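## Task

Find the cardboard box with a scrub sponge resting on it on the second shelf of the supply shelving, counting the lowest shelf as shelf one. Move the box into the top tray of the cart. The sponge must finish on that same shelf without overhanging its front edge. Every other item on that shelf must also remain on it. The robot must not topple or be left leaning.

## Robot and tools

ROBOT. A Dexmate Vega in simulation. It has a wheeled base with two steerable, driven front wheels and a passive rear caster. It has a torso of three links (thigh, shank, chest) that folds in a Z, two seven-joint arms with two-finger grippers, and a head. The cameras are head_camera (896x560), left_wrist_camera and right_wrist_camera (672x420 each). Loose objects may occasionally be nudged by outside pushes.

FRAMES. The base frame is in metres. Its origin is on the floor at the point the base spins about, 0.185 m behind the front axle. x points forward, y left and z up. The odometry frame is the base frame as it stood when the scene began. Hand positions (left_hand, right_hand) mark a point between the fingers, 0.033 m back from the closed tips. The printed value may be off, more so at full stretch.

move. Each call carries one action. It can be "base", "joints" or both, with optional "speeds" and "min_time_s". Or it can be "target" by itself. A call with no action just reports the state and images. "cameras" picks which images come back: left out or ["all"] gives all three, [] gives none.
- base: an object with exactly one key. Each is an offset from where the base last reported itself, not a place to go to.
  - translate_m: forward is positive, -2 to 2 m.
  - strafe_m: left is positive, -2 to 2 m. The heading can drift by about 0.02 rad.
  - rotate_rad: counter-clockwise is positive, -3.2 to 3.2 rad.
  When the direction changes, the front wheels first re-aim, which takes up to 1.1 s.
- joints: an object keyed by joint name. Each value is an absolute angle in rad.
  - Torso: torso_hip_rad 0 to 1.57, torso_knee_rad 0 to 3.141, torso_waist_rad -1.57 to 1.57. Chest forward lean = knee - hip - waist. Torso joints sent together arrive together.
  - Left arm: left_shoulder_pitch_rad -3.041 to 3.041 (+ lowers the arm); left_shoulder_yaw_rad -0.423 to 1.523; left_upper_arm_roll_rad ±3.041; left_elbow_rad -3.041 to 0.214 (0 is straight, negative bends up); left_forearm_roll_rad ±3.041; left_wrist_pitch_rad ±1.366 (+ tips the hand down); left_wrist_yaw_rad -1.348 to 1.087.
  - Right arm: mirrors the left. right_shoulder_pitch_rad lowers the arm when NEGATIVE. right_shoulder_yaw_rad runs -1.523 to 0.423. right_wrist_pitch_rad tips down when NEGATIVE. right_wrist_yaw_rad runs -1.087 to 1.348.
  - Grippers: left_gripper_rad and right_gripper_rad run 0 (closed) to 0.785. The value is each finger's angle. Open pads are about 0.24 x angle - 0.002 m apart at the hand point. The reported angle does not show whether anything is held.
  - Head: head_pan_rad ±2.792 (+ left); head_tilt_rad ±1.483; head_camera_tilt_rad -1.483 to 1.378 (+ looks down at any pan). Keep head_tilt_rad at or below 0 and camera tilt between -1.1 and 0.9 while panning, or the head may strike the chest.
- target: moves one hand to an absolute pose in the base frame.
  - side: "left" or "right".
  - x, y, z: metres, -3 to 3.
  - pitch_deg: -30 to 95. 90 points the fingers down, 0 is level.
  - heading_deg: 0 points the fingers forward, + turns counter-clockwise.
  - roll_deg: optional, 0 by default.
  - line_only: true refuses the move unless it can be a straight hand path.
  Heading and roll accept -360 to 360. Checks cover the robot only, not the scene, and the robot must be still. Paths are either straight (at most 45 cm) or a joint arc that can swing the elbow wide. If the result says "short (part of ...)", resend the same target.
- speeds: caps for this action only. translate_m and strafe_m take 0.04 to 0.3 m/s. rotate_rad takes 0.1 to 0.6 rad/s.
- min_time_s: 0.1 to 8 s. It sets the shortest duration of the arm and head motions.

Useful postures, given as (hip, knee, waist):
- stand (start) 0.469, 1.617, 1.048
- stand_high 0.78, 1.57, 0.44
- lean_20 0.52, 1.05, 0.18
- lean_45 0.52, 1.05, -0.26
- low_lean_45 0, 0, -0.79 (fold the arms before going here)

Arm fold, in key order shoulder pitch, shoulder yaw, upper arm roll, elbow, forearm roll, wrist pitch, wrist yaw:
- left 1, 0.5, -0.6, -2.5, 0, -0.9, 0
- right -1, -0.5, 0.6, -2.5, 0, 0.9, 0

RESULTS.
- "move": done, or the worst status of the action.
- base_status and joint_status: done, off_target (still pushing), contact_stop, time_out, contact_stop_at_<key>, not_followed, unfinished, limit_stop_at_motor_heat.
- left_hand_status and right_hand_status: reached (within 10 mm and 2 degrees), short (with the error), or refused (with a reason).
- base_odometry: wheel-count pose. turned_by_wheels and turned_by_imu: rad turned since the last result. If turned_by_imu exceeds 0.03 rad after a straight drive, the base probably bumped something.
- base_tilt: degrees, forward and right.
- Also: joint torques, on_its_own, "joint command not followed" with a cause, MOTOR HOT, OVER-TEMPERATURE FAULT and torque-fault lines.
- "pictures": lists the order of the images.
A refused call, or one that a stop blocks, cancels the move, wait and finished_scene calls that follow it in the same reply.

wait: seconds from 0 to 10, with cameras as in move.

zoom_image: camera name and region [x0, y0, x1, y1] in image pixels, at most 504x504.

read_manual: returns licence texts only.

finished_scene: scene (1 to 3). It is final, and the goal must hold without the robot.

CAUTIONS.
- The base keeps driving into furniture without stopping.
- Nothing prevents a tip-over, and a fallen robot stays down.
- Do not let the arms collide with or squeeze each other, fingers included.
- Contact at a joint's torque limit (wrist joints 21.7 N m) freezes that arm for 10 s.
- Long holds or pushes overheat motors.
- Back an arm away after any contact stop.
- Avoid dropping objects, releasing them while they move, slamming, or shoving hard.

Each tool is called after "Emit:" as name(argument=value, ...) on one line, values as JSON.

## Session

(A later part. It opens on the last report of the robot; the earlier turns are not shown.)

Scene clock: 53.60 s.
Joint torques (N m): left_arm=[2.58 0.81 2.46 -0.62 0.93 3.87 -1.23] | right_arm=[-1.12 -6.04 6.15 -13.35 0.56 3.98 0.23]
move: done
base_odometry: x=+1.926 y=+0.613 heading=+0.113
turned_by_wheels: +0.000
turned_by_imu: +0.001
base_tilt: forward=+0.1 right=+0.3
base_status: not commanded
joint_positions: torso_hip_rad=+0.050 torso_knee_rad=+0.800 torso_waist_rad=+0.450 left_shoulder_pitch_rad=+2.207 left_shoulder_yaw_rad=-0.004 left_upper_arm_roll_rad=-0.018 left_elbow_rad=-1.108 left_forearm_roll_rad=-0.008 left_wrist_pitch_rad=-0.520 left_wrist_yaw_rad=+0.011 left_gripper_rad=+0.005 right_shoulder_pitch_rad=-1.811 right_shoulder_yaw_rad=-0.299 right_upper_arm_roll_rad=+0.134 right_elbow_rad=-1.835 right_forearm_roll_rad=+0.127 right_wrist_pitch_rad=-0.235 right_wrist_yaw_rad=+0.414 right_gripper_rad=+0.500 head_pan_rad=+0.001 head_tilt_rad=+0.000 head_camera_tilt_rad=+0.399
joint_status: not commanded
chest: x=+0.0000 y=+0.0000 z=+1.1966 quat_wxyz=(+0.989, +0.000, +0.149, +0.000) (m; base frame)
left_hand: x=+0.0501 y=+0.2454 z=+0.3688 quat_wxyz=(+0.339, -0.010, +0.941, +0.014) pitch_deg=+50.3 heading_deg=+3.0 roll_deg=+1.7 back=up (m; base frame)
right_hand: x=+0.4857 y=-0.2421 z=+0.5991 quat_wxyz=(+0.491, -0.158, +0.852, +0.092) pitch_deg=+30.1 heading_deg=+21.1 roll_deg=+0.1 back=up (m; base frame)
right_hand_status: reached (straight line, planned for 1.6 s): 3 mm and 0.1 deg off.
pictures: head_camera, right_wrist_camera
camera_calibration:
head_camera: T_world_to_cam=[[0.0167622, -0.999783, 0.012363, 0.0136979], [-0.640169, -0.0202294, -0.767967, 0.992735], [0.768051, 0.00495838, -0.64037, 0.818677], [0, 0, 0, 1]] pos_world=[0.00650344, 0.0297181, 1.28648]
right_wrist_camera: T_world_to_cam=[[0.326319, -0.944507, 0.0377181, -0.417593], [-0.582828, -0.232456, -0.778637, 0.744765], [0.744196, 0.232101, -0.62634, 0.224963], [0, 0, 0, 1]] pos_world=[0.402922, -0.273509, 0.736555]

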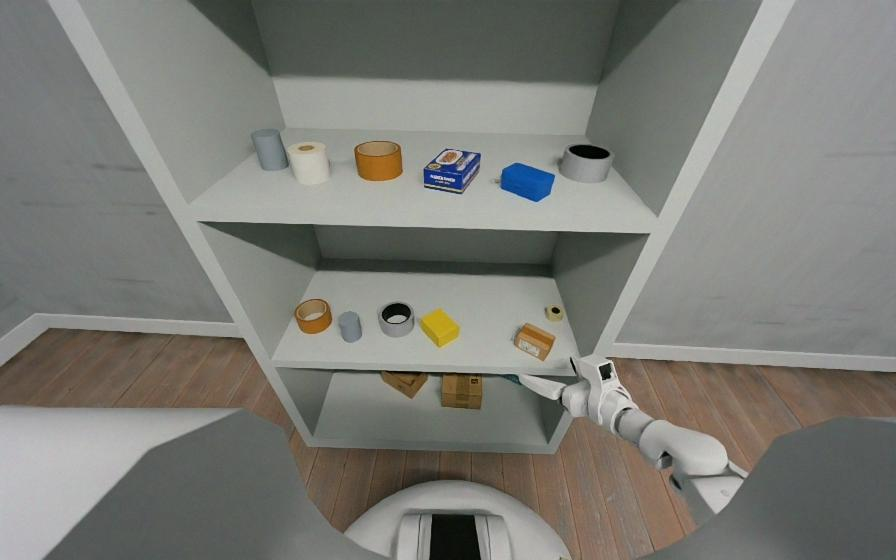

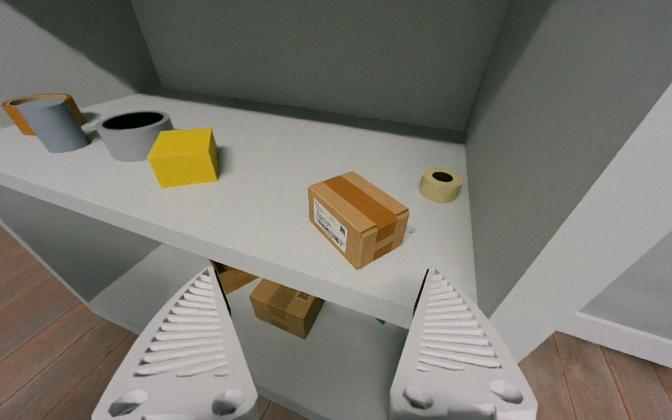

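Emit:
move(target={"side":"right","x":0.53,"y":-0.23,"z":0.625,"pitch_deg":30,"heading_deg":38}, cameras=[])

Emit:
move(joints={"right_gripper_rad":0.6}, cameras=[])

Emit:
move(target={"side":"right","x":0.636,"y":-0.229,"z":0.625,"pitch_deg":30,"heading_deg":38,"line_only":true}, cameras=["right_wrist_camera"])

Scene clock: 58.17 s.
Joint torques (N m): left_arm=[3.42 0.75 2.85 -0.95 0.99 4.31 -1.1] | right_arm=[14.42 -8.52 2.86 -5.21 0.89 3.14 0.11]
move: done
base_odometry: x=+1.926 y=+0.613 heading=+0.113
turned_by_wheels: +0.000
turned_by_imu: +0.001
base_tilt: forward=+0.1 right=+0.3
base_status: not commanded
joint_positions: torso_hip_rad=+0.050 torso_knee_rad=+0.800 torso_waist_rad=+0.450 left_shoulder_pitch_rad=+2.207 left_shoulder_yaw_rad=-0.004 left_upper_arm_roll_rad=-0.018 left_elbow_rad=-1.108 left_forearm_roll_rad=-0.008 left_wrist_pitch_rad=-0.520 left_wrist_yaw_rad=+0.011 left_gripper_rad=+0.005 right_shoulder_pitch_rad=-1.569 right_shoulder_yaw_rad=-0.500 right_upper_arm_roll_rad=+0.103 right_elbow_rad=-1.621 right_forearm_roll_rad=+0.174 right_wrist_pitch_rad=-0.193 right_wrist_yaw_rad=+0.724 right_gripper_rad=+0.500 head_pan_rad=+0.001 head_tilt_rad=+0.000 head_camera_tilt_rad=+0.399
joint_status: not commanded
chest: x=+0.0000 y=+0.0000 z=+1.1966 quat_wxyz=(+0.989, +0.000, +0.149, +0.000) (m; base frame)
left_hand: x=+0.0501 y=+0.2454 z=+0.3688 quat_wxyz=(+0.339, -0.010, +0.941, +0.014) pitch_deg=+50.3 heading_deg=+3.0 roll_deg=+1.7 back=up (m; base frame)
right_hand: x=+0.5291 y=-0.2300 z=+0.6241 quat_wxyz=(+0.473, -0.280, +0.820, +0.162) pitch_deg=+30.0 heading_deg=+37.7 roll_deg=+0.0 back=up (m; base frame)
right_hand_status: reached (straight line, planned for 1.3 s): 1 mm and 0.3 deg off.
pictures: none
No camera images: "cameras" was empty.

Scene clock: 58.73 s.
Joint torques (N m): left_arm=[3.56 0.04 2.76 -0.88 0.88 4.23 -1.13] | right_arm=[13.65 -8.19 2.17 -5.59 0.96 2.63 0.07]
move: done
base_odometry: x=+1.926 y=+0.613 heading=+0.113
turned_by_wheels: +0.000
turned_by_imu: +0.000
base_tilt: forward=+0.2 right=+0.3
base_status: not commanded
joint_positions: torso_hip_rad=+0.050 torso_knee_rad=+0.800 torso_waist_rad=+0.450 left_shoulder_pitch_rad=+2.207 left_shoulder_yaw_rad=-0.004 left_upper_arm_roll_rad=-0.018 left_elbow_rad=-1.108 left_forearm_roll_rad=-0.008 left_wrist_pitch_rad=-0.520 left_wrist_yaw_rad=+0.011 left_gripper_rad=+0.005 right_shoulder_pitch_rad=-1.566 right_shoulder_yaw_rad=-0.502 right_upper_arm_roll_rad=+0.103 right_elbow_rad=-1.618 right_forearm_roll_rad=+0.175 right_wrist_pitch_rad=-0.192 right_wrist_yaw_rad=+0.728 right_gripper_rad=+0.600 head_pan_rad=+0.001 head_tilt_rad=+0.000 head_camera_tilt_rad=+0.399
joint_status: all done
chest: x=+0.0000 y=+0.0000 z=+1.1966 quat_wxyz=(+0.989, +0.000, +0.149, +0.000) (m; base frame)
left_hand: x=+0.0501 y=+0.2454 z=+0.3688 quat_wxyz=(+0.339, -0.010, +0.941, +0.014) pitch_deg=+50.3 heading_deg=+3.0 roll_deg=+1.7 back=up (m; base frame)
right_hand: x=+0.5296 y=-0.2301 z=+0.6245 quat_wxyz=(+0.473, -0.281, +0.819, +0.162) pitch_deg=+30.0 heading_deg=+37.9 roll_deg=+0.0 back=up (m; base frame)
pictures: none
No camera images: "cameras" was empty.

Scene clock: 61.87 s.
Joint torques (N m): left_arm=[3.5 -0.37 2.86 -0.82 0.98 3.48 -1.07] | right_arm=[54.02 -15.91 16.62 -10.63 0.36 5.86 -8.73]
move: done
base_odometry: x=+1.926 y=+0.614 heading=+0.112
turned_by_wheels: -0.001
turned_by_imu: -0.001
base_tilt: forward=+0.1 right=+0.3
base_status: not commanded
joint_positions: torso_hip_rad=+0.050 torso_knee_rad=+0.800 torso_waist_rad=+0.450 left_shoulder_pitch_rad=+2.207 left_shoulder_yaw_rad=-0.004 left_upper_arm_roll_rad=-0.018 left_elbow_rad=-1.108 left_forearm_roll_rad=-0.008 left_wrist_pitch_rad=-0.520 left_wrist_yaw_rad=+0.011 left_gripper_rad=+0.005 right_shoulder_pitch_rad=-1.185 right_shoulder_yaw_rad=-0.473 right_upper_arm_roll_rad=-0.040 right_elbow_rad=-1.241 right_forearm_roll_rad=+0.124 right_wrist_pitch_rad=-0.157 right_wrist_yaw_rad=+0.772 right_gripper_rad=+0.600 head_pan_rad=+0.001 head_tilt_rad=+0.000 head_camera_tilt_rad=+0.399
joint_status: not commanded
chest: x=-0.0004 y=+0.0000 z=+1.1966 quat_wxyz=(+0.989, +0.000, +0.149, +0.000) (m; base frame)
left_hand: x=+0.0501 y=+0.2454 z=+0.3688 quat_wxyz=(+0.339, -0.010, +0.941, +0.014) pitch_deg=+50.3 heading_deg=+3.0 roll_deg=+1.7 back=up (m; base frame)
right_hand: x=+0.6323 y=-0.2274 z=+0.6230 quat_wxyz=(+0.471, -0.282, +0.819, +0.165) pitch_deg=+30.1 heading_deg=+38.3 roll_deg=+0.3 back=up (m; base frame)
right_hand_status: reached (straight line, planned for 1.6 s): 4 mm and 0.3 deg off.
pictures: right_wrist_camera
camera_calibration:
right_wrist_camera: T_world_to_cam=[[0.589825, -0.806781, 0.0347992, -0.585977], [-0.490892, -0.392433, -0.777831, 0.757273], [0.641196, 0.441702, -0.627509, 0.241005], [0, 0, 0, 1]] pos_world=[0.562831, -0.282028, 0.760655]

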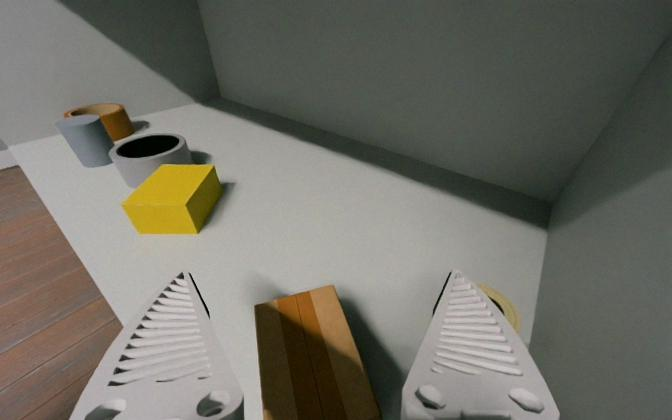

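Emit:
move(target={"side":"right","x":0.632,"y":-0.222,"z":0.625,"pitch_deg":30,"heading_deg":27,"line_only":true}, cameras=["right_wrist_camera"])

Emit:
zoom_image(camera="right_wrist_camera", region=[150, 200, 500, 420])

Scene clock: 65.00 s.
Joint torques (N m): left_arm=[2.73 -0.27 2.54 -1.18 0.94 3.75 -1.16] | right_arm=[6.24 -3.81 6.03 -13.88 0.65 3.29 -0.29]
move: done
base_odometry: x=+1.926 y=+0.613 heading=+0.113
turned_by_wheels: +0.001
turned_by_imu: +0.002
base_tilt: forward=+0.1 right=+0.3
base_status: not commanded
joint_positions: torso_hip_rad=+0.050 torso_knee_rad=+0.800 torso_waist_rad=+0.450 left_shoulder_pitch_rad=+2.207 left_shoulder_yaw_rad=-0.004 left_upper_arm_roll_rad=-0.018 left_elbow_rad=-1.108 left_forearm_roll_rad=-0.008 left_wrist_pitch_rad=-0.520 left_wrist_yaw_rad=+0.011 left_gripper_rad=+0.005 right_shoulder_pitch_rad=-1.330 right_shoulder_yaw_rad=-0.373 right_upper_arm_roll_rad=+0.001 right_elbow_rad=-1.504 right_forearm_roll_rad=+0.117 right_wrist_pitch_rad=-0.339 right_wrist_yaw_rad=+0.531 right_gripper_rad=+0.600 head_pan_rad=+0.001 head_tilt_rad=+0.000 head_camera_tilt_rad=+0.399
joint_status: not commanded
chest: x=+0.0001 y=+0.0000 z=+1.1966 quat_wxyz=(+0.989, +0.000, +0.149, +0.000) (m; base frame)
left_hand: x=+0.0500 y=+0.2454 z=+0.3688 quat_wxyz=(+0.339, -0.010, +0.941, +0.014) pitch_deg=+50.3 heading_deg=+3.0 roll_deg=+1.7 back=up (m; base frame)
right_hand: x=+0.6321 y=-0.2218 z=+0.6242 quat_wxyz=(+0.485, -0.204, +0.842, +0.118) pitch_deg=+30.1 heading_deg=+27.3 roll_deg=+0.0 back=up (m; base frame)
right_hand_status: reached (straight line, planned for 1.2 s): 1 mm and 0.3 deg off.
pictures: right_wrist_camera
camera_calibration:
right_wrist_camera: T_world_to_cam=[[0.426467, -0.903701, 0.0380782, -0.501612], [-0.55418, -0.294332, -0.778623, 0.822544], [0.71485, 0.310955, -0.626336, 0.163018], [0, 0, 0, 1]] pos_world=[0.553225, -0.261898, 0.761656]

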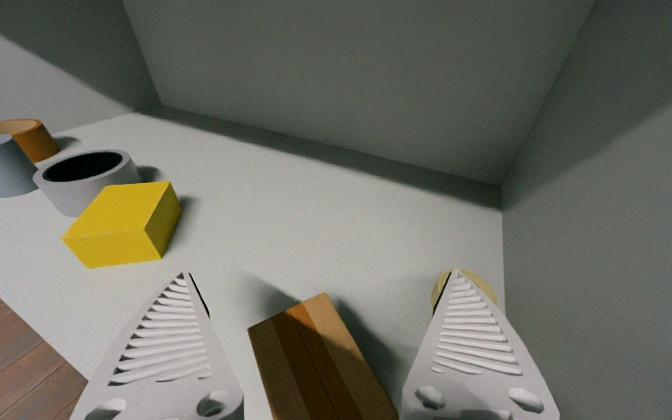

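Scaled by 1.440 from the camera's 672x420 image, which has a finer 960x600 frame.

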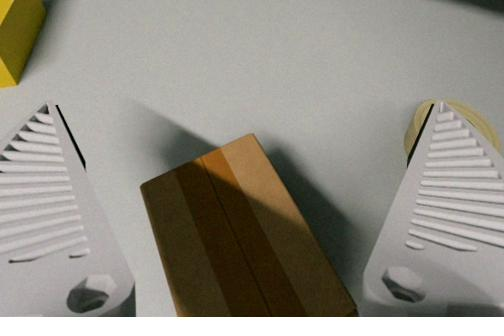

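Emit:
move(joints={"right_gripper_rad":0.68}, cameras=[])

Emit:
move(target={"side":"right","x":0.624,"y":-0.231,"z":0.606,"pitch_deg":30,"heading_deg":32,"line_only":true}, cameras=["right_wrist_camera"])

Emit:
move(target={"side":"right","x":0.624,"y":-0.231,"z":0.548,"pitch_deg":30,"heading_deg":32,"line_only":true}, cameras=["right_wrist_camera"])

Scene clock: 66.30 s.
Joint torques (N m): left_arm=[3.16 0.46 2.72 -0.7 0.9 3.93 -1.29] | right_arm=[5.62 -4.87 5.81 -11.93 0.46 1.75 -0.47]
move: done
base_odometry: x=+1.926 y=+0.613 heading=+0.113
turned_by_wheels: +0.000
turned_by_imu: +0.000
base_tilt: forward=+0.1 right=+0.3
base_status: not commanded
joint_positions: torso_hip_rad=+0.050 torso_knee_rad=+0.800 torso_waist_rad=+0.450 left_shoulder_pitch_rad=+2.207 left_shoulder_yaw_rad=-0.004 left_upper_arm_roll_rad=-0.018 left_elbow_rad=-1.108 left_forearm_roll_rad=-0.008 left_wrist_pitch_rad=-0.520 left_wrist_yaw_rad=+0.011 left_gripper_rad=+0.005 right_shoulder_pitch_rad=-1.333 right_shoulder_yaw_rad=-0.371 right_upper_arm_roll_rad=+0.002 right_elbow_rad=-1.509 right_forearm_roll_rad=+0.117 right_wrist_pitch_rad=-0.342 right_wrist_yaw_rad=+0.526 right_gripper_rad=+0.680 head_pan_rad=+0.001 head_tilt_rad=+0.000 head_camera_tilt_rad=+0.399
joint_status: all done
chest: x=+0.0001 y=+0.0000 z=+1.1966 quat_wxyz=(+0.989, +0.000, +0.149, +0.000) (m; base frame)
left_hand: x=+0.0500 y=+0.2454 z=+0.3688 quat_wxyz=(+0.339, -0.010, +0.941, +0.014) pitch_deg=+50.3 heading_deg=+3.0 roll_deg=+1.7 back=up (m; base frame)
right_hand: x=+0.6319 y=-0.2219 z=+0.6243 quat_wxyz=(+0.486, -0.202, +0.842, +0.117) pitch_deg=+30.1 heading_deg=+27.1 roll_deg=+0.0 back=up (m; base frame)
pictures: none
No camera images: "cameras" was empty.

Scene clock: 68.53 s.
Joint torques (N m): left_arm=[3.72 0.25 2.8 -0.78 0.85 3.05 -1.15] | right_arm=[16.89 -6.83 2.36 -7.05 0.9 2.26 0.43]
move: done
base_odometry: x=+1.926 y=+0.613 heading=+0.113
turned_by_wheels: +0.000
turned_by_imu: +0.001
base_tilt: forward=+0.1 right=+0.3
base_status: not commanded
joint_positions: torso_hip_rad=+0.050 torso_knee_rad=+0.800 torso_waist_rad=+0.450 left_shoulder_pitch_rad=+2.207 left_shoulder_yaw_rad=-0.004 left_upper_arm_roll_rad=-0.018 left_elbow_rad=-1.108 left_forearm_roll_rad=-0.008 left_wrist_pitch_rad=-0.520 left_wrist_yaw_rad=+0.011 left_gripper_rad=+0.005 right_shoulder_pitch_rad=-1.285 right_shoulder_yaw_rad=-0.420 right_upper_arm_roll_rad=-0.012 right_elbow_rad=-1.342 right_forearm_roll_rad=+0.122 right_wrist_pitch_rad=-0.197 right_wrist_yaw_rad=+0.635 right_gripper_rad=+0.680 head_pan_rad=+0.001 head_tilt_rad=+0.000 head_camera_tilt_rad=+0.399
joint_status: not commanded
chest: x=+0.0001 y=+0.0000 z=+1.1966 quat_wxyz=(+0.989, +0.000, +0.149, +0.000) (m; base frame)
left_hand: x=+0.0500 y=+0.2454 z=+0.3688 quat_wxyz=(+0.339, -0.010, +0.941, +0.014) pitch_deg=+50.3 heading_deg=+3.0 roll_deg=+1.7 back=up (m; base frame)
right_hand: x=+0.6241 y=-0.2307 z=+0.6062 quat_wxyz=(+0.481, -0.237, +0.833, +0.137) pitch_deg=+30.0 heading_deg=+31.8 roll_deg=+0.0 back=up (m; base frame)
right_hand_status: reached (straight line, planned for 0.9 s): 0 mm and 0.2 deg off.
pictures: right_wrist_camera
camera_calibration:
right_wrist_camera: T_world_to_cam=[[0.496993, -0.866902, 0.0384561, -0.541383], [-0.528533, -0.33756, -0.778913, 0.775624], [0.688222, 0.366789, -0.625952, 0.189619], [0, 0, 0, 1]] pos_world=[0.548506, -0.277056, 0.743655]

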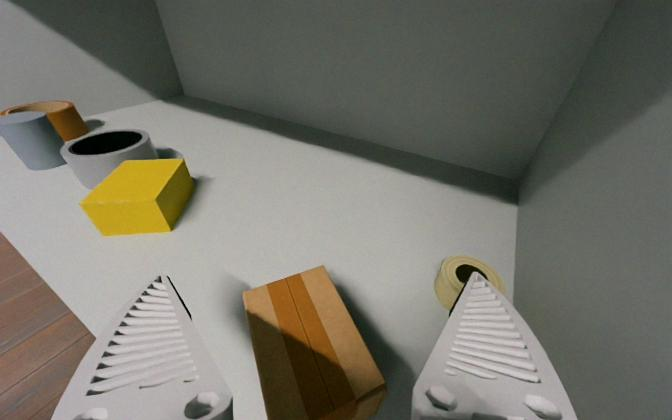

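Scene clock: 71.60 s.
Joint torques (N m): left_arm=[2.91 0.79 2.87 -0.47 0.95 4.03 -1.05] | right_arm=[15.72 -1.94 -0.82 -3.68 -0.14 0.99 0.11]
move: done
base_odometry: x=+1.926 y=+0.613 heading=+0.113
turned_by_wheels: +0.000
turned_by_imu: +0.001
base_tilt: forward=+0.1 right=+0.3
base_status: not commanded
joint_positions: torso_hip_rad=+0.050 torso_knee_rad=+0.800 torso_waist_rad=+0.450 left_shoulder_pitch_rad=+2.207 left_shoulder_yaw_rad=-0.004 left_upper_arm_roll_rad=-0.018 left_elbow_rad=-1.108 left_forearm_roll_rad=-0.008 left_wrist_pitch_rad=-0.520 left_wrist_yaw_rad=+0.011 left_gripper_rad=+0.005 right_shoulder_pitch_rad=-1.161 right_shoulder_yaw_rad=-0.370 right_upper_arm_roll_rad=-0.068 right_elbow_rad=-0.959 right_forearm_roll_rad=+0.083 right_wrist_pitch_rad=+0.072 right_wrist_yaw_rad=+0.638 right_gripper_rad=+0.680 head_pan_rad=+0.001 head_tilt_rad=+0.000 head_camera_tilt_rad=+0.399
joint_status: not commanded
chest: x=+0.0001 y=+0.0000 z=+1.1966 quat_wxyz=(+0.989, +0.000, +0.149, +0.000) (m; base frame)
left_hand: x=+0.0500 y=+0.2454 z=+0.3688 quat_wxyz=(+0.339, -0.010, +0.941, +0.014) pitch_deg=+50.3 heading_deg=+3.0 roll_deg=+1.7 back=up (m; base frame)
right_hand: x=+0.6241 y=-0.2314 z=+0.5488 quat_wxyz=(+0.481, -0.238, +0.833, +0.138) pitch_deg=+30.0 heading_deg=+32.0 roll_deg=+0.0 back=up (m; base frame)
right_hand_status: reached (straight line, planned for 1.5 s): 1 mm and 0.0 deg off.
pictures: right_wrist_camera
camera_calibration:
right_wrist_camera: T_world_to_cam=[[0.498928, -0.865777, 0.0387325, -0.540806], [-0.527068, -0.338608, -0.779451, 0.72984], [0.687946, 0.368476, -0.625265, 0.154068], [0, 0, 0, 1]] pos_world=[0.548508, -0.277858, 0.686155]

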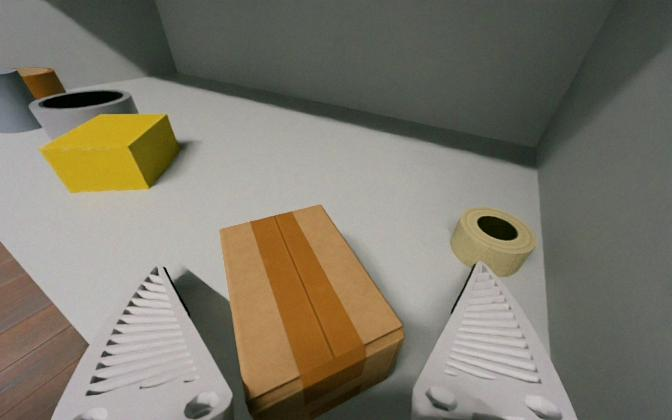

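Emit:
move(joints={"right_gripper_rad":0.21}, cameras=["right_wrist_camera"])

Emit:
move(target={"side":"right","x":0.60,"y":-0.225,"z":0.60,"pitch_deg":30,"heading_deg":32,"line_only":true}, cameras=["right_wrist_camera"])

Scene clock: 72.97 s.
Joint torques (N m): left_arm=[3.05 0.73 2.78 0.07 1.01 3.73 -1.04] | right_arm=[11.13 -5.3 -0.17 -1.26 -0.79 -0.66 -0.1]
move: done
base_odometry: x=+1.926 y=+0.613 heading=+0.113
turned_by_wheels: +0.000
turned_by_imu: +0.000
base_tilt: forward=+0.2 right=+0.3
base_status: not commanded
joint_positions: torso_hip_rad=+0.050 torso_knee_rad=+0.800 torso_waist_rad=+0.450 left_shoulder_pitch_rad=+2.207 left_shoulder_yaw_rad=-0.004 left_upper_arm_roll_rad=-0.018 left_elbow_rad=-1.108 left_forearm_roll_rad=-0.008 left_wrist_pitch_rad=-0.520 left_wrist_yaw_rad=+0.011 left_gripper_rad=+0.005 right_shoulder_pitch_rad=-1.159 right_shoulder_yaw_rad=-0.369 right_upper_arm_roll_rad=-0.069 right_elbow_rad=-0.955 right_forearm_roll_rad=+0.083 right_wrist_pitch_rad=+0.076 right_wrist_yaw_rad=+0.638 right_gripper_rad=+0.211 head_pan_rad=+0.001 head_tilt_rad=+0.000 head_camera_tilt_rad=+0.399
joint_status: all done
chest: x=+0.0001 y=+0.0000 z=+1.1966 quat_wxyz=(+0.989, +0.000, +0.149, +0.000) (m; base frame)
left_hand: x=+0.0500 y=+0.2454 z=+0.3688 quat_wxyz=(+0.339, -0.010, +0.941, +0.014) pitch_deg=+50.3 heading_deg=+3.0 roll_deg=+1.7 back=up (m; base frame)
right_hand: x=+0.6243 y=-0.2311 z=+0.5486 quat_wxyz=(+0.481, -0.239, +0.832, +0.138) pitch_deg=+29.9 heading_deg=+32.0 roll_deg=+0.0 back=up (m; base frame)
pictures: right_wrist_camera
camera_calibration:
right_wrist_camera: T_world_to_cam=[[0.499292, -0.865558, 0.0389418, -0.540953], [-0.526218, -0.338638, -0.780012, 0.729635], [0.688333, 0.368962, -0.624551, 0.153172], [0, 0, 0, 1]] pos_world=[0.548607, -0.277659, 0.685854]

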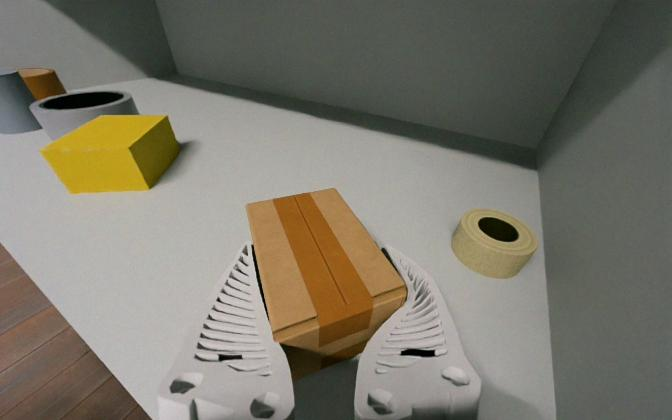

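Scene clock: 76.27 s.
Joint torques (N m): left_arm=[2.62 0.09 2.79 -0.33 0.9 4 -1.21] | right_arm=[5.54 -7.3 7.59 -12.67 0.98 2.96 -0.44]
move: done
base_odometry: x=+1.926 y=+0.613 heading=+0.113
turned_by_wheels: +0.000
turned_by_imu: +0.001
base_tilt: forward=+0.2 right=+0.3
base_status: not commanded
joint_positions: torso_hip_rad=+0.050 torso_knee_rad=+0.800 torso_waist_rad=+0.450 left_shoulder_pitch_rad=+2.207 left_shoulder_yaw_rad=-0.004 left_upper_arm_roll_rad=-0.018 left_elbow_rad=-1.108 left_forearm_roll_rad=-0.008 left_wrist_pitch_rad=-0.520 left_wrist_yaw_rad=+0.011 left_gripper_rad=+0.005 right_shoulder_pitch_rad=-1.361 right_shoulder_yaw_rad=-0.419 right_upper_arm_roll_rad=-0.002 right_elbow_rad=-1.405 right_forearm_roll_rad=+0.128 right_wrist_pitch_rad=-0.187 right_wrist_yaw_rad=+0.618 right_gripper_rad=+0.210 head_pan_rad=+0.001 head_tilt_rad=+0.000 head_camera_tilt_rad=+0.399
joint_status: not commanded
chest: x=+0.0001 y=+0.0000 z=+1.1966 quat_wxyz=(+0.989, +0.000, +0.149, +0.000) (m; base frame)
left_hand: x=+0.0500 y=+0.2454 z=+0.3688 quat_wxyz=(+0.339, -0.010, +0.941, +0.014) pitch_deg=+50.3 heading_deg=+3.0 roll_deg=+1.7 back=up (m; base frame)
right_hand: x=+0.6002 y=-0.2250 z=+0.5988 quat_wxyz=(+0.480, -0.239, +0.833, +0.138) pitch_deg=+30.0 heading_deg=+32.0 roll_deg=+0.0 back=up (m; base frame)
right_hand_status: reached (straight line, planned for 1.8 s): 1 mm and 0.1 deg off.
pictures: right_wrist_camera
camera_calibration:
right_wrist_camera: T_world_to_cam=[[0.499513, -0.865462, 0.0382404, -0.525327], [-0.527714, -0.338991, -0.778847, 0.758324], [0.687026, 0.368864, -0.626047, 0.200541], [0, 0, 0, 1]] pos_world=[0.52481, -0.271558, 0.736255]

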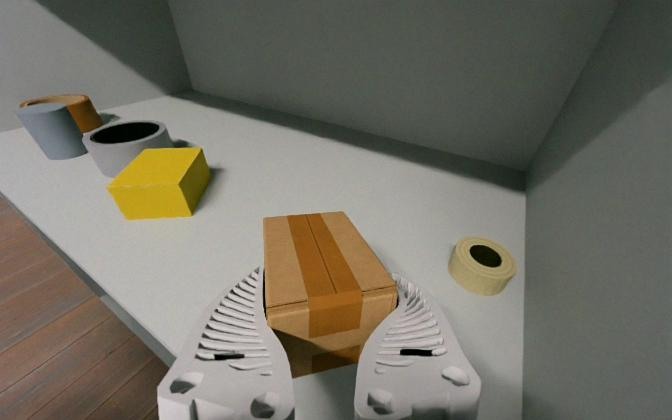

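Emit:
move(base={"translate_m": -0.4}, cameras=[])

Emit:
move(base={"rotate_rad": -2.52}, joints={"right_shoulder_pitch_rad":-1.095,"right_shoulder_yaw_rad":-0.03,"right_upper_arm_roll_rad":0.023,"right_elbow_rad":-1.508,"right_forearm_roll_rad":0.01,"right_wrist_pitch_rad":-0.639,"right_wrist_yaw_rad":0.032,"head_camera_tilt_rad":0.3}, min_time_s=4, cameras=["head_camera","right_wrist_camera"])

Scene clock: 80.90 s.
Joint torques (N m): left_arm=[3.75 0.59 3.03 -1.08 0.99 3.61 -1.27] | right_arm=[5.78 -6.73 6.49 -12.65 0.97 2.92 -0.04]
move: done
base_odometry: x=+1.529 y=+0.569 heading=+0.112
turned_by_wheels: -0.001
turned_by_imu: +0.002
base_tilt: forward=+0.2 right=+0.3
base_status: done
joint_positions: torso_hip_rad=+0.050 torso_knee_rad=+0.800 torso_waist_rad=+0.450 left_shoulder_pitch_rad=+2.207 left_shoulder_yaw_rad=-0.004 left_upper_arm_roll_rad=-0.018 left_elbow_rad=-1.108 left_forearm_roll_rad=-0.008 left_wrist_pitch_rad=-0.520 left_wrist_yaw_rad=+0.011 left_gripper_rad=+0.005 right_shoulder_pitch_rad=-1.364 right_shoulder_yaw_rad=-0.420 right_upper_arm_roll_rad=-0.001 right_elbow_rad=-1.410 right_forearm_roll_rad=+0.128 right_wrist_pitch_rad=-0.191 right_wrist_yaw_rad=+0.618 right_gripper_rad=+0.210 head_pan_rad=+0.001 head_tilt_rad=+0.000 head_camera_tilt_rad=+0.399
joint_status: not commanded
chest: x=+0.0002 y=+0.0000 z=+1.1966 quat_wxyz=(+0.989, +0.000, +0.149, +0.000) (m; base frame)
left_hand: x=+0.0500 y=+0.2454 z=+0.3688 quat_wxyz=(+0.339, -0.010, +0.941, +0.014) pitch_deg=+50.4 heading_deg=+3.0 roll_deg=+1.7 back=up (m; base frame)
right_hand: x=+0.5998 y=-0.2249 z=+0.5994 quat_wxyz=(+0.480, -0.239, +0.833, +0.138) pitch_deg=+30.1 heading_deg=+32.0 roll_deg=+0.0 back=up (m; base frame)
pictures: none
No camera images: "cameras" was empty.

Scene clock: 86.67 s.
Joint torques (N m): left_arm=[2.45 0.76 2.59 -0.3 1 3.61 -1.17] | right_arm=[23.15 1.23 3.78 -14.7 -0.02 3.88 -0.29]
move: done
base_odometry: x=+1.528 y=+0.570 heading=-2.406
turned_by_wheels: -2.518
turned_by_imu: -2.449
base_tilt: forward=+0.2 right=+0.3
base_status: done
joint_positions: torso_hip_rad=+0.050 torso_knee_rad=+0.800 torso_waist_rad=+0.450 left_shoulder_pitch_rad=+2.207 left_shoulder_yaw_rad=-0.004 left_upper_arm_roll_rad=-0.018 left_elbow_rad=-1.108 left_forearm_roll_rad=-0.008 left_wrist_pitch_rad=-0.520 left_wrist_yaw_rad=+0.011 left_gripper_rad=+0.005 right_shoulder_pitch_rad=-1.096 right_shoulder_yaw_rad=-0.031 right_upper_arm_roll_rad=+0.023 right_elbow_rad=-1.507 right_forearm_roll_rad=+0.010 right_wrist_pitch_rad=-0.638 right_wrist_yaw_rad=+0.034 right_gripper_rad=+0.210 head_pan_rad=+0.001 head_tilt_rad=+0.000 head_camera_tilt_rad=+0.301
joint_status: all done
chest: x=+0.0002 y=+0.0000 z=+1.1966 quat_wxyz=(+0.989, +0.000, +0.149, +0.000) (m; base frame)
left_hand: x=+0.0500 y=+0.2454 z=+0.3688 quat_wxyz=(+0.339, -0.010, +0.941, +0.014) pitch_deg=+50.4 heading_deg=+3.0 roll_deg=+1.7 back=up (m; base frame)
right_hand: x=+0.7445 y=-0.2485 z=+0.6785 quat_wxyz=(+0.499, -0.001, +0.867, +0.001) pitch_deg=+30.2 heading_deg=+0.2 roll_deg=+0.0 back=up (m; base frame)
pictures: head_camera, right_wrist_camera
camera_calibration:
head_camera: T_world_to_cam=[[0.015411, -0.999785, 0.0138669, 0.0117114], [-0.561713, -0.02013, -0.827087, 1.07233], [0.827189, 0.00495701, -0.561902, 0.721539], [0, 0, 0, 1]] pos_world=[0.00531389, 0.0297183, 1.29218]
right_wrist_camera: T_world_to_cam=[[-0.0323501, -0.998743, 0.038292, -0.257945], [-0.629208, -0.00941661, -0.77718, 1.04489], [0.776563, -0.0492355, -0.628113, -0.00920796], [0, 0, 0, 1]] pos_world=[0.656258, -0.248235, 0.816158]

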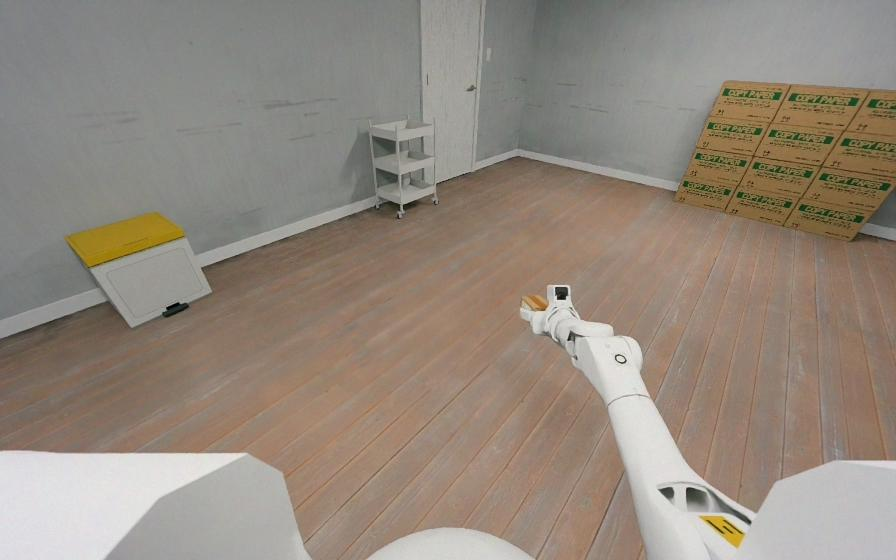

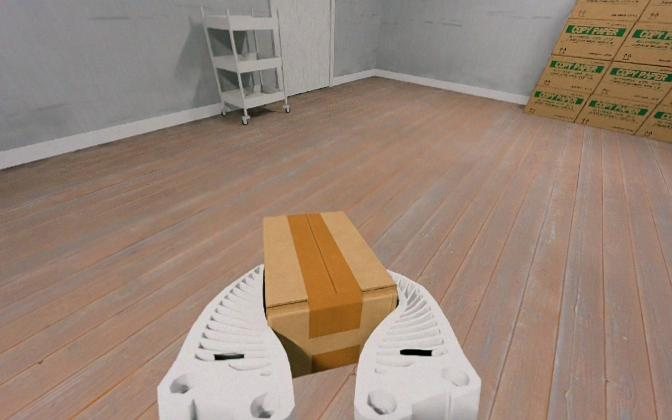

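Emit:
move(base={"translate_m": 2.0}, joints={"right_shoulder_pitch_rad":-0.75,"right_wrist_pitch_rad":-0.985,"head_camera_tilt_rad":0.55}, min_time_s=3, cameras=[])

Emit:
move(base={"translate_m": 0.27}, cameras=[])

Emit:
move(base={"rotate_rad": 0.85}, cameras=["head_camera","right_wrist_camera"])

Scene clock: 96.43 s.
Joint torques (N m): left_arm=[3.33 -0.03 2.81 -1.25 0.97 3.72 -1.33] | right_arm=[25.23 -1.36 2.48 -12.77 -0.03 2.67 -0.16]
move: done
base_odometry: x=+0.042 y=-0.769 heading=-2.407
turned_by_wheels: -0.001
turned_by_imu: -0.009
base_tilt: forward=+0.1 right=+0.3
base_status: done
joint_positions: torso_hip_rad=+0.050 torso_knee_rad=+0.800 torso_waist_rad=+0.450 left_shoulder_pitch_rad=+2.207 left_shoulder_yaw_rad=-0.004 left_upper_arm_roll_rad=-0.018 left_elbow_rad=-1.108 left_forearm_roll_rad=-0.008 left_wrist_pitch_rad=-0.520 left_wrist_yaw_rad=+0.011 left_gripper_rad=+0.005 right_shoulder_pitch_rad=-0.750 right_shoulder_yaw_rad=-0.030 right_upper_arm_roll_rad=+0.023 right_elbow_rad=-1.507 right_forearm_roll_rad=+0.010 right_wrist_pitch_rad=-0.985 right_wrist_yaw_rad=+0.032 right_gripper_rad=+0.210 head_pan_rad=+0.001 head_tilt_rad=+0.000 head_camera_tilt_rad=+0.549
joint_status: all done
chest: x=+0.0003 y=+0.0000 z=+1.1966 quat_wxyz=(+0.989, +0.000, +0.150, +0.000) (m; base frame)
left_hand: x=+0.0500 y=+0.2454 z=+0.3688 quat_wxyz=(+0.339, -0.010, +0.941, +0.014) pitch_deg=+50.4 heading_deg=+3.0 roll_deg=+1.7 back=up (m; base frame)
right_hand: x=+0.8268 y=-0.2478 z=+0.8285 quat_wxyz=(+0.498, +0.004, +0.867, +0.004) pitch_deg=+30.3 heading_deg=+0.2 roll_deg=+0.7 back=up (m; base frame)
pictures: none
No camera images: "cameras" was empty.

Scene clock: 98.87 s.
Joint torques (N m): left_arm=[2.37 0.51 2.86 0.05 0.91 3.8 -1.19] | right_arm=[26.94 -0.16 2.34 -14.3 0.05 3.77 -0.44]
move: done
base_odometry: x=-0.159 y=-0.950 heading=-2.407
turned_by_wheels: -0.001
turned_by_imu: -0.002
base_tilt: forward=+0.2 right=+0.3
base_status: done
joint_positions: torso_hip_rad=+0.050 torso_knee_rad=+0.800 torso_waist_rad=+0.450 left_shoulder_pitch_rad=+2.207 left_shoulder_yaw_rad=-0.004 left_upper_arm_roll_rad=-0.018 left_elbow_rad=-1.108 left_forearm_roll_rad=-0.008 left_wrist_pitch_rad=-0.520 left_wrist_yaw_rad=+0.011 left_gripper_rad=+0.005 right_shoulder_pitch_rad=-0.750 right_shoulder_yaw_rad=-0.030 right_upper_arm_roll_rad=+0.023 right_elbow_rad=-1.507 right_forearm_roll_rad=+0.010 right_wrist_pitch_rad=-0.985 right_wrist_yaw_rad=+0.032 right_gripper_rad=+0.210 head_pan_rad=+0.001 head_tilt_rad=+0.000 head_camera_tilt_rad=+0.549
joint_status: not commanded
chest: x=+0.0003 y=+0.0000 z=+1.1966 quat_wxyz=(+0.989, +0.000, +0.150, +0.000) (m; base frame)
left_hand: x=+0.0500 y=+0.2454 z=+0.3687 quat_wxyz=(+0.339, -0.010, +0.941, +0.014) pitch_deg=+50.4 heading_deg=+3.0 roll_deg=+1.7 back=up (m; base frame)
right_hand: x=+0.8268 y=-0.2478 z=+0.8284 quat_wxyz=(+0.498, +0.004, +0.867, +0.004) pitch_deg=+30.3 heading_deg=+0.2 roll_deg=+0.7 back=up (m; base frame)
pictures: none
No camera images: "cameras" was empty.

Scene clock: 101.83 s.
Joint torques (N m): left_arm=[3.3 -0.59 3.43 -0.51 1.06 3.69 -1.3] | right_arm=[26.77 -1.41 1.57 -13.53 0.16 2.55 0.06]
move: done
base_odometry: x=-0.159 y=-0.951 heading=-1.558
turned_by_wheels: +0.849
turned_by_imu: +0.826
base_tilt: forward=+0.1 right=+0.3
base_status: done
joint_positions: torso_hip_rad=+0.050 torso_knee_rad=+0.800 torso_waist_rad=+0.450 left_shoulder_pitch_rad=+2.207 left_shoulder_yaw_rad=-0.004 left_upper_arm_roll_rad=-0.018 left_elbow_rad=-1.108 left_forearm_roll_rad=-0.008 left_wrist_pitch_rad=-0.520 left_wrist_yaw_rad=+0.011 left_gripper_rad=+0.005 right_shoulder_pitch_rad=-0.750 right_shoulder_yaw_rad=-0.030 right_upper_arm_roll_rad=+0.023 right_elbow_rad=-1.507 right_forearm_roll_rad=+0.010 right_wrist_pitch_rad=-0.985 right_wrist_yaw_rad=+0.032 right_gripper_rad=+0.210 head_pan_rad=+0.000 head_tilt_rad=+0.000 head_camera_tilt_rad=+0.549
joint_status: not commanded
chest: x=+0.0003 y=+0.0000 z=+1.1966 quat_wxyz=(+0.989, +0.000, +0.150, +0.000) (m; base frame)
left_hand: x=+0.0500 y=+0.2455 z=+0.3688 quat_wxyz=(+0.339, -0.010, +0.941, +0.014) pitch_deg=+50.4 heading_deg=+3.0 roll_deg=+1.7 back=up (m; base frame)
right_hand: x=+0.8268 y=-0.2478 z=+0.8285 quat_wxyz=(+0.498, +0.004, +0.867, +0.004) pitch_deg=+30.3 heading_deg=+0.2 roll_deg=+0.7 back=up (m; base frame)
pictures: head_camera, right_wrist_camera
camera_calibration:
head_camera: T_world_to_cam=[[0.0182302, -0.999784, 0.00993867, 0.0168726], [-0.74802, -0.0202339, -0.663367, 0.85385], [0.663426, 0.00465901, -0.748228, 0.950564], [0, 0, 0, 1]] pos_world=[0.0077608, 0.0297171, 1.27749]
right_wrist_camera: T_world_to_cam=[[-0.0374588, -0.998895, 0.0283925, -0.247926], [-0.630032, 0.00155329, -0.776567, 1.21619], [0.775665, -0.0469774, -0.629394, 0.0234564], [0, 0, 0, 1]] pos_world=[0.738756, -0.248439, 0.966254]

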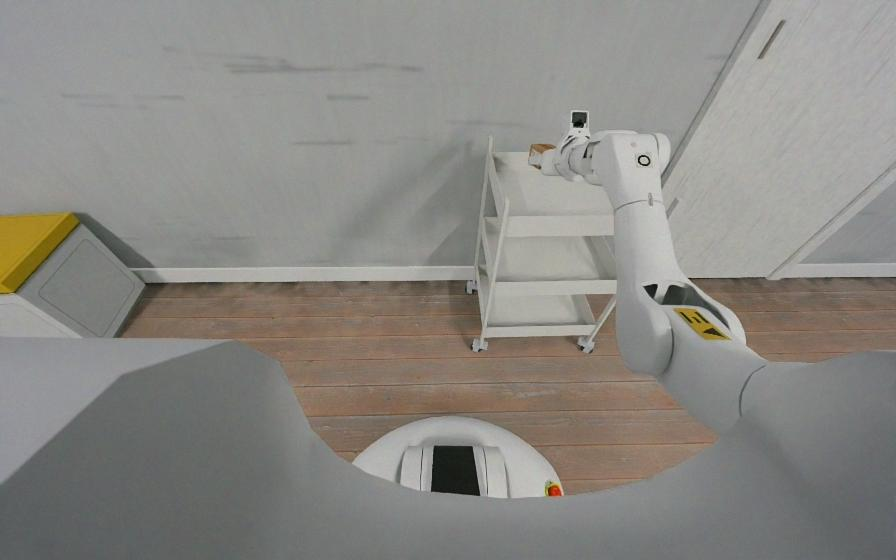

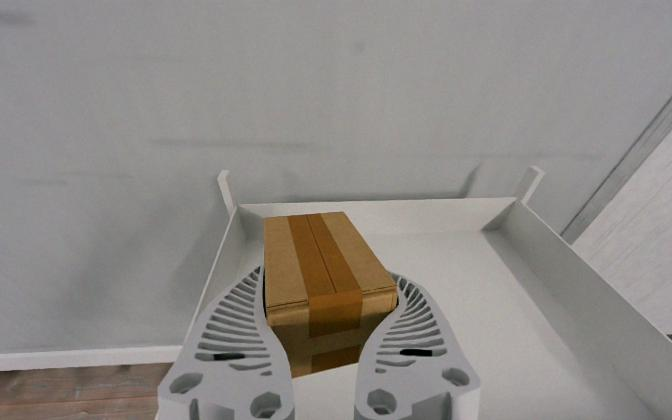

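Emit:
move(base={"translate_m": 0.14}, cameras=[])

Emit:
move(target={"side":"right","x":0.80,"y":-0.27,"z":0.688,"pitch_deg":30,"heading_deg":0,"line_only":true}, cameras=["right_wrist_camera","head_camera"])

Scene clock: 104.87 s.
Joint torques (N m): left_arm=[2.4 -0.62 3.33 -1.77 1.08 3.6 -1.3] | right_arm=[26.33 -1.24 2.89 -13.8 0.05 4.15 -0.09]
move: done
base_odometry: x=-0.158 y=-1.091 heading=-1.557
turned_by_wheels: +0.001
turned_by_imu: +0.002
base_tilt: forward=+0.1 right=+0.4
base_status: done
joint_positions: torso_hip_rad=+0.050 torso_knee_rad=+0.800 torso_waist_rad=+0.450 left_shoulder_pitch_rad=+2.207 left_shoulder_yaw_rad=-0.004 left_upper_arm_roll_rad=-0.018 left_elbow_rad=-1.108 left_forearm_roll_rad=-0.008 left_wrist_pitch_rad=-0.520 left_wrist_yaw_rad=+0.011 left_gripper_rad=+0.005 right_shoulder_pitch_rad=-0.750 right_shoulder_yaw_rad=-0.030 right_upper_arm_roll_rad=+0.023 right_elbow_rad=-1.507 right_forearm_roll_rad=+0.010 right_wrist_pitch_rad=-0.985 right_wrist_yaw_rad=+0.032 right_gripper_rad=+0.210 head_pan_rad=+0.000 head_tilt_rad=+0.000 head_camera_tilt_rad=+0.549
joint_status: not commanded
chest: x=+0.0003 y=+0.0000 z=+1.1966 quat_wxyz=(+0.989, +0.000, +0.150, +0.000) (m; base frame)
left_hand: x=+0.0500 y=+0.2455 z=+0.3687 quat_wxyz=(+0.339, -0.010, +0.941, +0.014) pitch_deg=+50.4 heading_deg=+3.0 roll_deg=+1.7 back=up (m; base frame)
right_hand: x=+0.8268 y=-0.2478 z=+0.8284 quat_wxyz=(+0.498, +0.004, +0.867, +0.004) pitch_deg=+30.3 heading_deg=+0.2 roll_deg=+0.7 back=up (m; base frame)
pictures: none
No camera images: "cameras" was empty.

Scene clock: 108.07 s.
Joint torques (N m): left_arm=[1.54 -0.98 3.21 -0.79 1.06 4.52 -1.19] | right_arm=[9.69 -3.93 3.91 -4.73 -0.29 1.08 -0.11]
move: done
base_odometry: x=-0.158 y=-1.091 heading=-1.557
turned_by_wheels: +0.000
turned_by_imu: +0.001
base_tilt: forward=+0.2 right=+0.3
base_status: not commanded
joint_positions: torso_hip_rad=+0.050 torso_knee_rad=+0.800 torso_waist_rad=+0.450 left_shoulder_pitch_rad=+2.207 left_shoulder_yaw_rad=-0.004 left_upper_arm_roll_rad=-0.018 left_elbow_rad=-1.108 left_forearm_roll_rad=-0.008 left_wrist_pitch_rad=-0.520 left_wrist_yaw_rad=+0.011 left_gripper_rad=+0.005 right_shoulder_pitch_rad=-0.897 right_shoulder_yaw_rad=-0.062 right_upper_arm_roll_rad=+0.036 right_elbow_rad=-1.235 right_forearm_roll_rad=+0.012 right_wrist_pitch_rad=-0.563 right_wrist_yaw_rad=+0.065 right_gripper_rad=+0.210 head_pan_rad=+0.000 head_tilt_rad=+0.000 head_camera_tilt_rad=+0.549
joint_status: not commanded
chest: x=+0.0003 y=+0.0000 z=+1.1966 quat_wxyz=(+0.989, +0.000, +0.150, +0.000) (m; base frame)
left_hand: x=+0.0500 y=+0.2455 z=+0.3688 quat_wxyz=(+0.339, -0.010, +0.941, +0.014) pitch_deg=+50.4 heading_deg=+3.0 roll_deg=+1.7 back=up (m; base frame)
right_hand: x=+0.8007 y=-0.2695 z=+0.6901 quat_wxyz=(+0.500, +0.000, +0.866, +0.000) pitch_deg=+30.0 heading_deg=+0.0 roll_deg=+0.0 back=up (m; base frame)
right_hand_status: reached (straight line, planned for 1.7 s): 2 mm and 0.0 deg off.
pictures: head_camera, right_wrist_camera
camera_calibration:
head_camera: T_world_to_cam=[[0.0182282, -0.999784, 0.00993976, 0.0168713], [-0.747977, -0.0202329, -0.663417, 0.853912], [0.663475, 0.0046582, -0.748184, 0.950508], [0, 0, 0, 1]] pos_world=[0.00776109, 0.0297171, 1.27749]
right_wrist_camera: T_world_to_cam=[[-0.0347525, -0.998653, 0.0385273, -0.27571], [-0.626176, -0.00828725, -0.779637, 1.08863], [0.778906, -0.0512193, -0.625045, -0.0510449], [0, 0, 0, 1]] pos_world=[0.711852, -0.268932, 0.827454]

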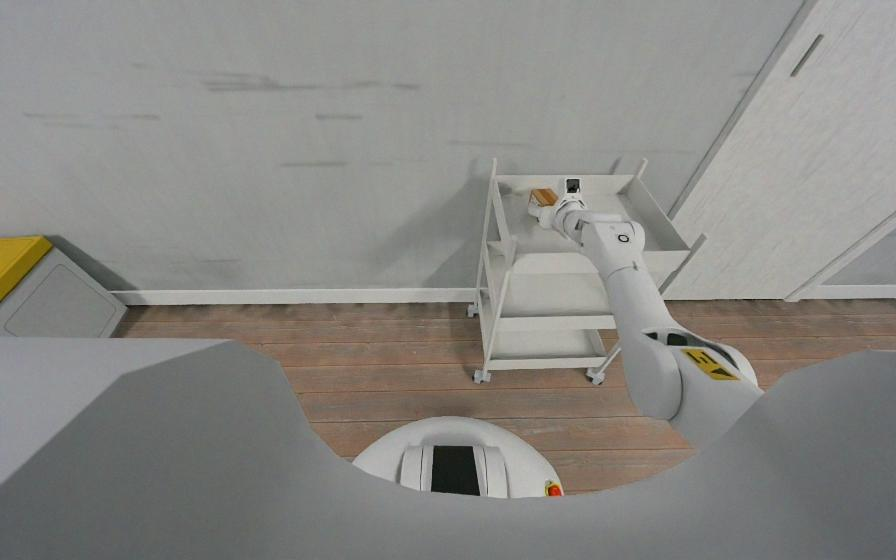

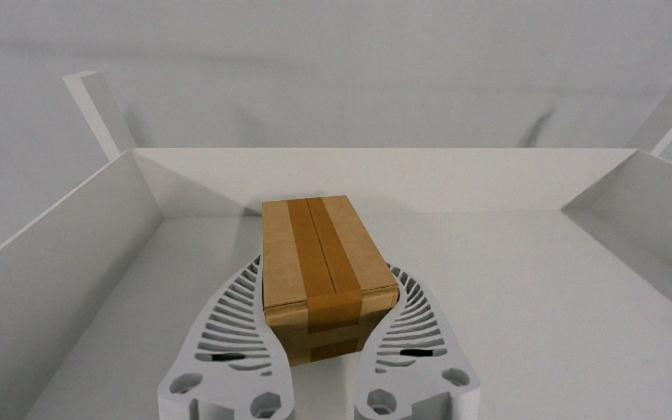

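Contact is present; release, retreat.

Emit:
move(joints={"right_gripper_rad":0.36}, cameras=[])

Emit:
move(joints={"right_gripper_rad":0.52}, cameras=["right_wrist_camera"])

Emit:
move(target={"side":"right","x":0.72,"y":-0.27,"z":0.76,"pitch_deg":30,"heading_deg":0}, cameras=["right_wrist_camera"])

Emit:
finished_scene(scene=2)

Scene clock: 109.13 s.
Joint torques (N m): left_arm=[1.97 -0.85 3.42 -0.97 1.01 3.67 -1.14] | right_arm=[7.74 -2.72 3.12 -4.84 0.15 2.13 0.19]
move: done
base_odometry: x=-0.158 y=-1.091 heading=-1.557
turned_by_wheels: +0.000
turned_by_imu: +0.000
base_tilt: forward=+0.1 right=+0.3
base_status: not commanded
joint_positions: torso_hip_rad=+0.050 torso_knee_rad=+0.800 torso_waist_rad=+0.450 left_shoulder_pitch_rad=+2.207 left_shoulder_yaw_rad=-0.004 left_upper_arm_roll_rad=-0.018 left_elbow_rad=-1.108 left_forearm_roll_rad=-0.008 left_wrist_pitch_rad=-0.520 left_wrist_yaw_rad=+0.011 left_gripper_rad=+0.005 right_shoulder_pitch_rad=-0.898 right_shoulder_yaw_rad=-0.062 right_upper_arm_roll_rad=+0.036 right_elbow_rad=-1.232 right_forearm_roll_rad=+0.012 right_wrist_pitch_rad=-0.558 right_wrist_yaw_rad=+0.065 right_gripper_rad=+0.360 head_pan_rad=+0.000 head_tilt_rad=+0.000 head_camera_tilt_rad=+0.549
joint_status: all done
chest: x=+0.0002 y=+0.0000 z=+1.1966 quat_wxyz=(+0.989, +0.000, +0.149, +0.000) (m; base frame)
left_hand: x=+0.0500 y=+0.2455 z=+0.3688 quat_wxyz=(+0.339, -0.010, +0.941, +0.014) pitch_deg=+50.4 heading_deg=+3.0 roll_deg=+1.7 back=up (m; base frame)
right_hand: x=+0.8003 y=-0.2698 z=+0.6888 quat_wxyz=(+0.500, +0.000, +0.866, +0.000) pitch_deg=+30.0 heading_deg=+0.0 roll_deg=+0.0 back=up (m; base frame)
pictures: none
No camera images: "cameras" was empty.

Scene clock: 109.77 s.
Joint torques (N m): left_arm=[2.14 0.15 3.48 -1.11 1 3.48 -1.18] | right_arm=[10.66 -4.04 2.7 -6.39 -0.35 2.5 -0.11]
move: done
base_odometry: x=-0.158 y=-1.091 heading=-1.557
turned_by_wheels: +0.000
turned_by_imu: +0.000
base_tilt: forward=+0.1 right=+0.3
base_status: not commanded
joint_positions: torso_hip_rad=+0.050 torso_knee_rad=+0.800 torso_waist_rad=+0.450 left_shoulder_pitch_rad=+2.207 left_shoulder_yaw_rad=-0.004 left_upper_arm_roll_rad=-0.018 left_elbow_rad=-1.108 left_forearm_roll_rad=-0.008 left_wrist_pitch_rad=-0.520 left_wrist_yaw_rad=+0.011 left_gripper_rad=+0.005 right_shoulder_pitch_rad=-0.898 right_shoulder_yaw_rad=-0.062 right_upper_arm_roll_rad=+0.036 right_elbow_rad=-1.231 right_forearm_roll_rad=+0.012 right_wrist_pitch_rad=-0.557 right_wrist_yaw_rad=+0.065 right_gripper_rad=+0.520 head_pan_rad=+0.000 head_tilt_rad=+0.000 head_camera_tilt_rad=+0.549
joint_status: all done
chest: x=+0.0002 y=+0.0000 z=+1.1966 quat_wxyz=(+0.989, +0.000, +0.149, +0.000) (m; base frame)
left_hand: x=+0.0500 y=+0.2455 z=+0.3688 quat_wxyz=(+0.339, -0.010, +0.941, +0.014) pitch_deg=+50.4 heading_deg=+3.0 roll_deg=+1.7 back=up (m; base frame)
right_hand: x=+0.8001 y=-0.2698 z=+0.6884 quat_wxyz=(+0.500, +0.000, +0.866, +0.000) pitch_deg=+30.0 heading_deg=+0.0 roll_deg=+0.0 back=up (m; base frame)
pictures: right_wrist_camera
camera_calibration:
right_wrist_camera: T_world_to_cam=[[-0.0347705, -0.998647, 0.0386722, -0.276067], [-0.626229, -0.00838571, -0.779594, 1.08696], [0.778864, -0.0513246, -0.62509, -0.0516943], [0, 0, 0, 1]] pos_world=[0.711352, -0.269232, 0.825754]

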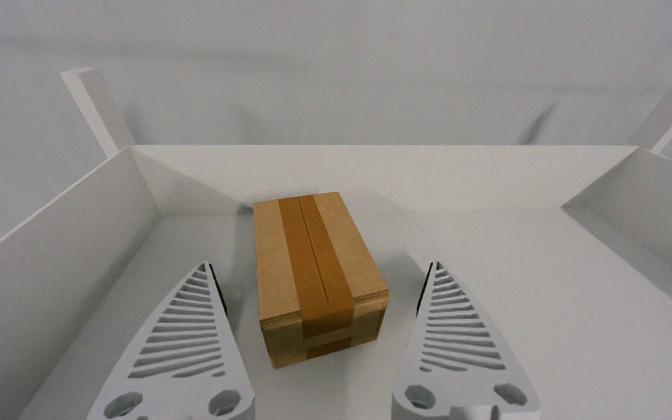

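Scene clock: 113.63 s.
Joint torques (N m): left_arm=[2.37 -0.77 3.57 -0.89 1.07 3.54 -1.34] | right_arm=[9.01 -3.3 3.42 -12.97 0.1 1.88 0.29]
move: done
base_odometry: x=-0.158 y=-1.091 heading=-1.557
turned_by_wheels: +0.000
turned_by_imu: +0.001
base_tilt: forward=+0.2 right=+0.4
base_status: not commanded
joint_positions: torso_hip_rad=+0.050 torso_knee_rad=+0.800 torso_waist_rad=+0.450 left_shoulder_pitch_rad=+2.207 left_shoulder_yaw_rad=-0.004 left_upper_arm_roll_rad=-0.018 left_elbow_rad=-1.108 left_forearm_roll_rad=-0.008 left_wrist_pitch_rad=-0.520 left_wrist_yaw_rad=+0.011 left_gripper_rad=+0.005 right_shoulder_pitch_rad=-1.141 right_shoulder_yaw_rad=-0.067 right_upper_arm_roll_rad=+0.061 right_elbow_rad=-1.859 right_forearm_roll_rad=+0.027 right_wrist_pitch_rad=-0.945 right_wrist_yaw_rad=+0.067 right_gripper_rad=+0.520 head_pan_rad=+0.000 head_tilt_rad=+0.000 head_camera_tilt_rad=+0.549
joint_status: not commanded
chest: x=+0.0002 y=+0.0000 z=+1.1966 quat_wxyz=(+0.989, +0.000, +0.149, +0.000) (m; base frame)
left_hand: x=+0.0500 y=+0.2455 z=+0.3688 quat_wxyz=(+0.339, -0.010, +0.941, +0.014) pitch_deg=+50.4 heading_deg=+3.0 roll_deg=+1.7 back=up (m; base frame)
right_hand: x=+0.7208 y=-0.2698 z=+0.7589 quat_wxyz=(+0.500, +0.000, +0.866, +0.000) pitch_deg=+30.0 heading_deg=+0.0 roll_deg=+0.0 back=up (m; base frame)
right_hand_status: reached (straight line, planned for 2.3 s): 1 mm and 0.0 deg off.
pictures: right_wrist_camera
camera_calibration:
right_wrist_camera: T_world_to_cam=[[-0.0347823, -0.998648, 0.0386338, -0.281609], [-0.627176, -0.00828582, -0.778833, 1.09235], [0.7781, -0.0513198, -0.62604, 0.0554536], [0, 0, 0, 1]] pos_world=[0.632154, -0.269332, 0.896356]

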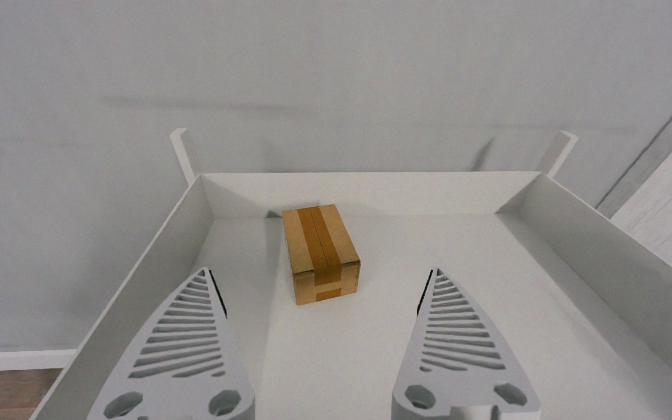

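The scene is finished: the task was done.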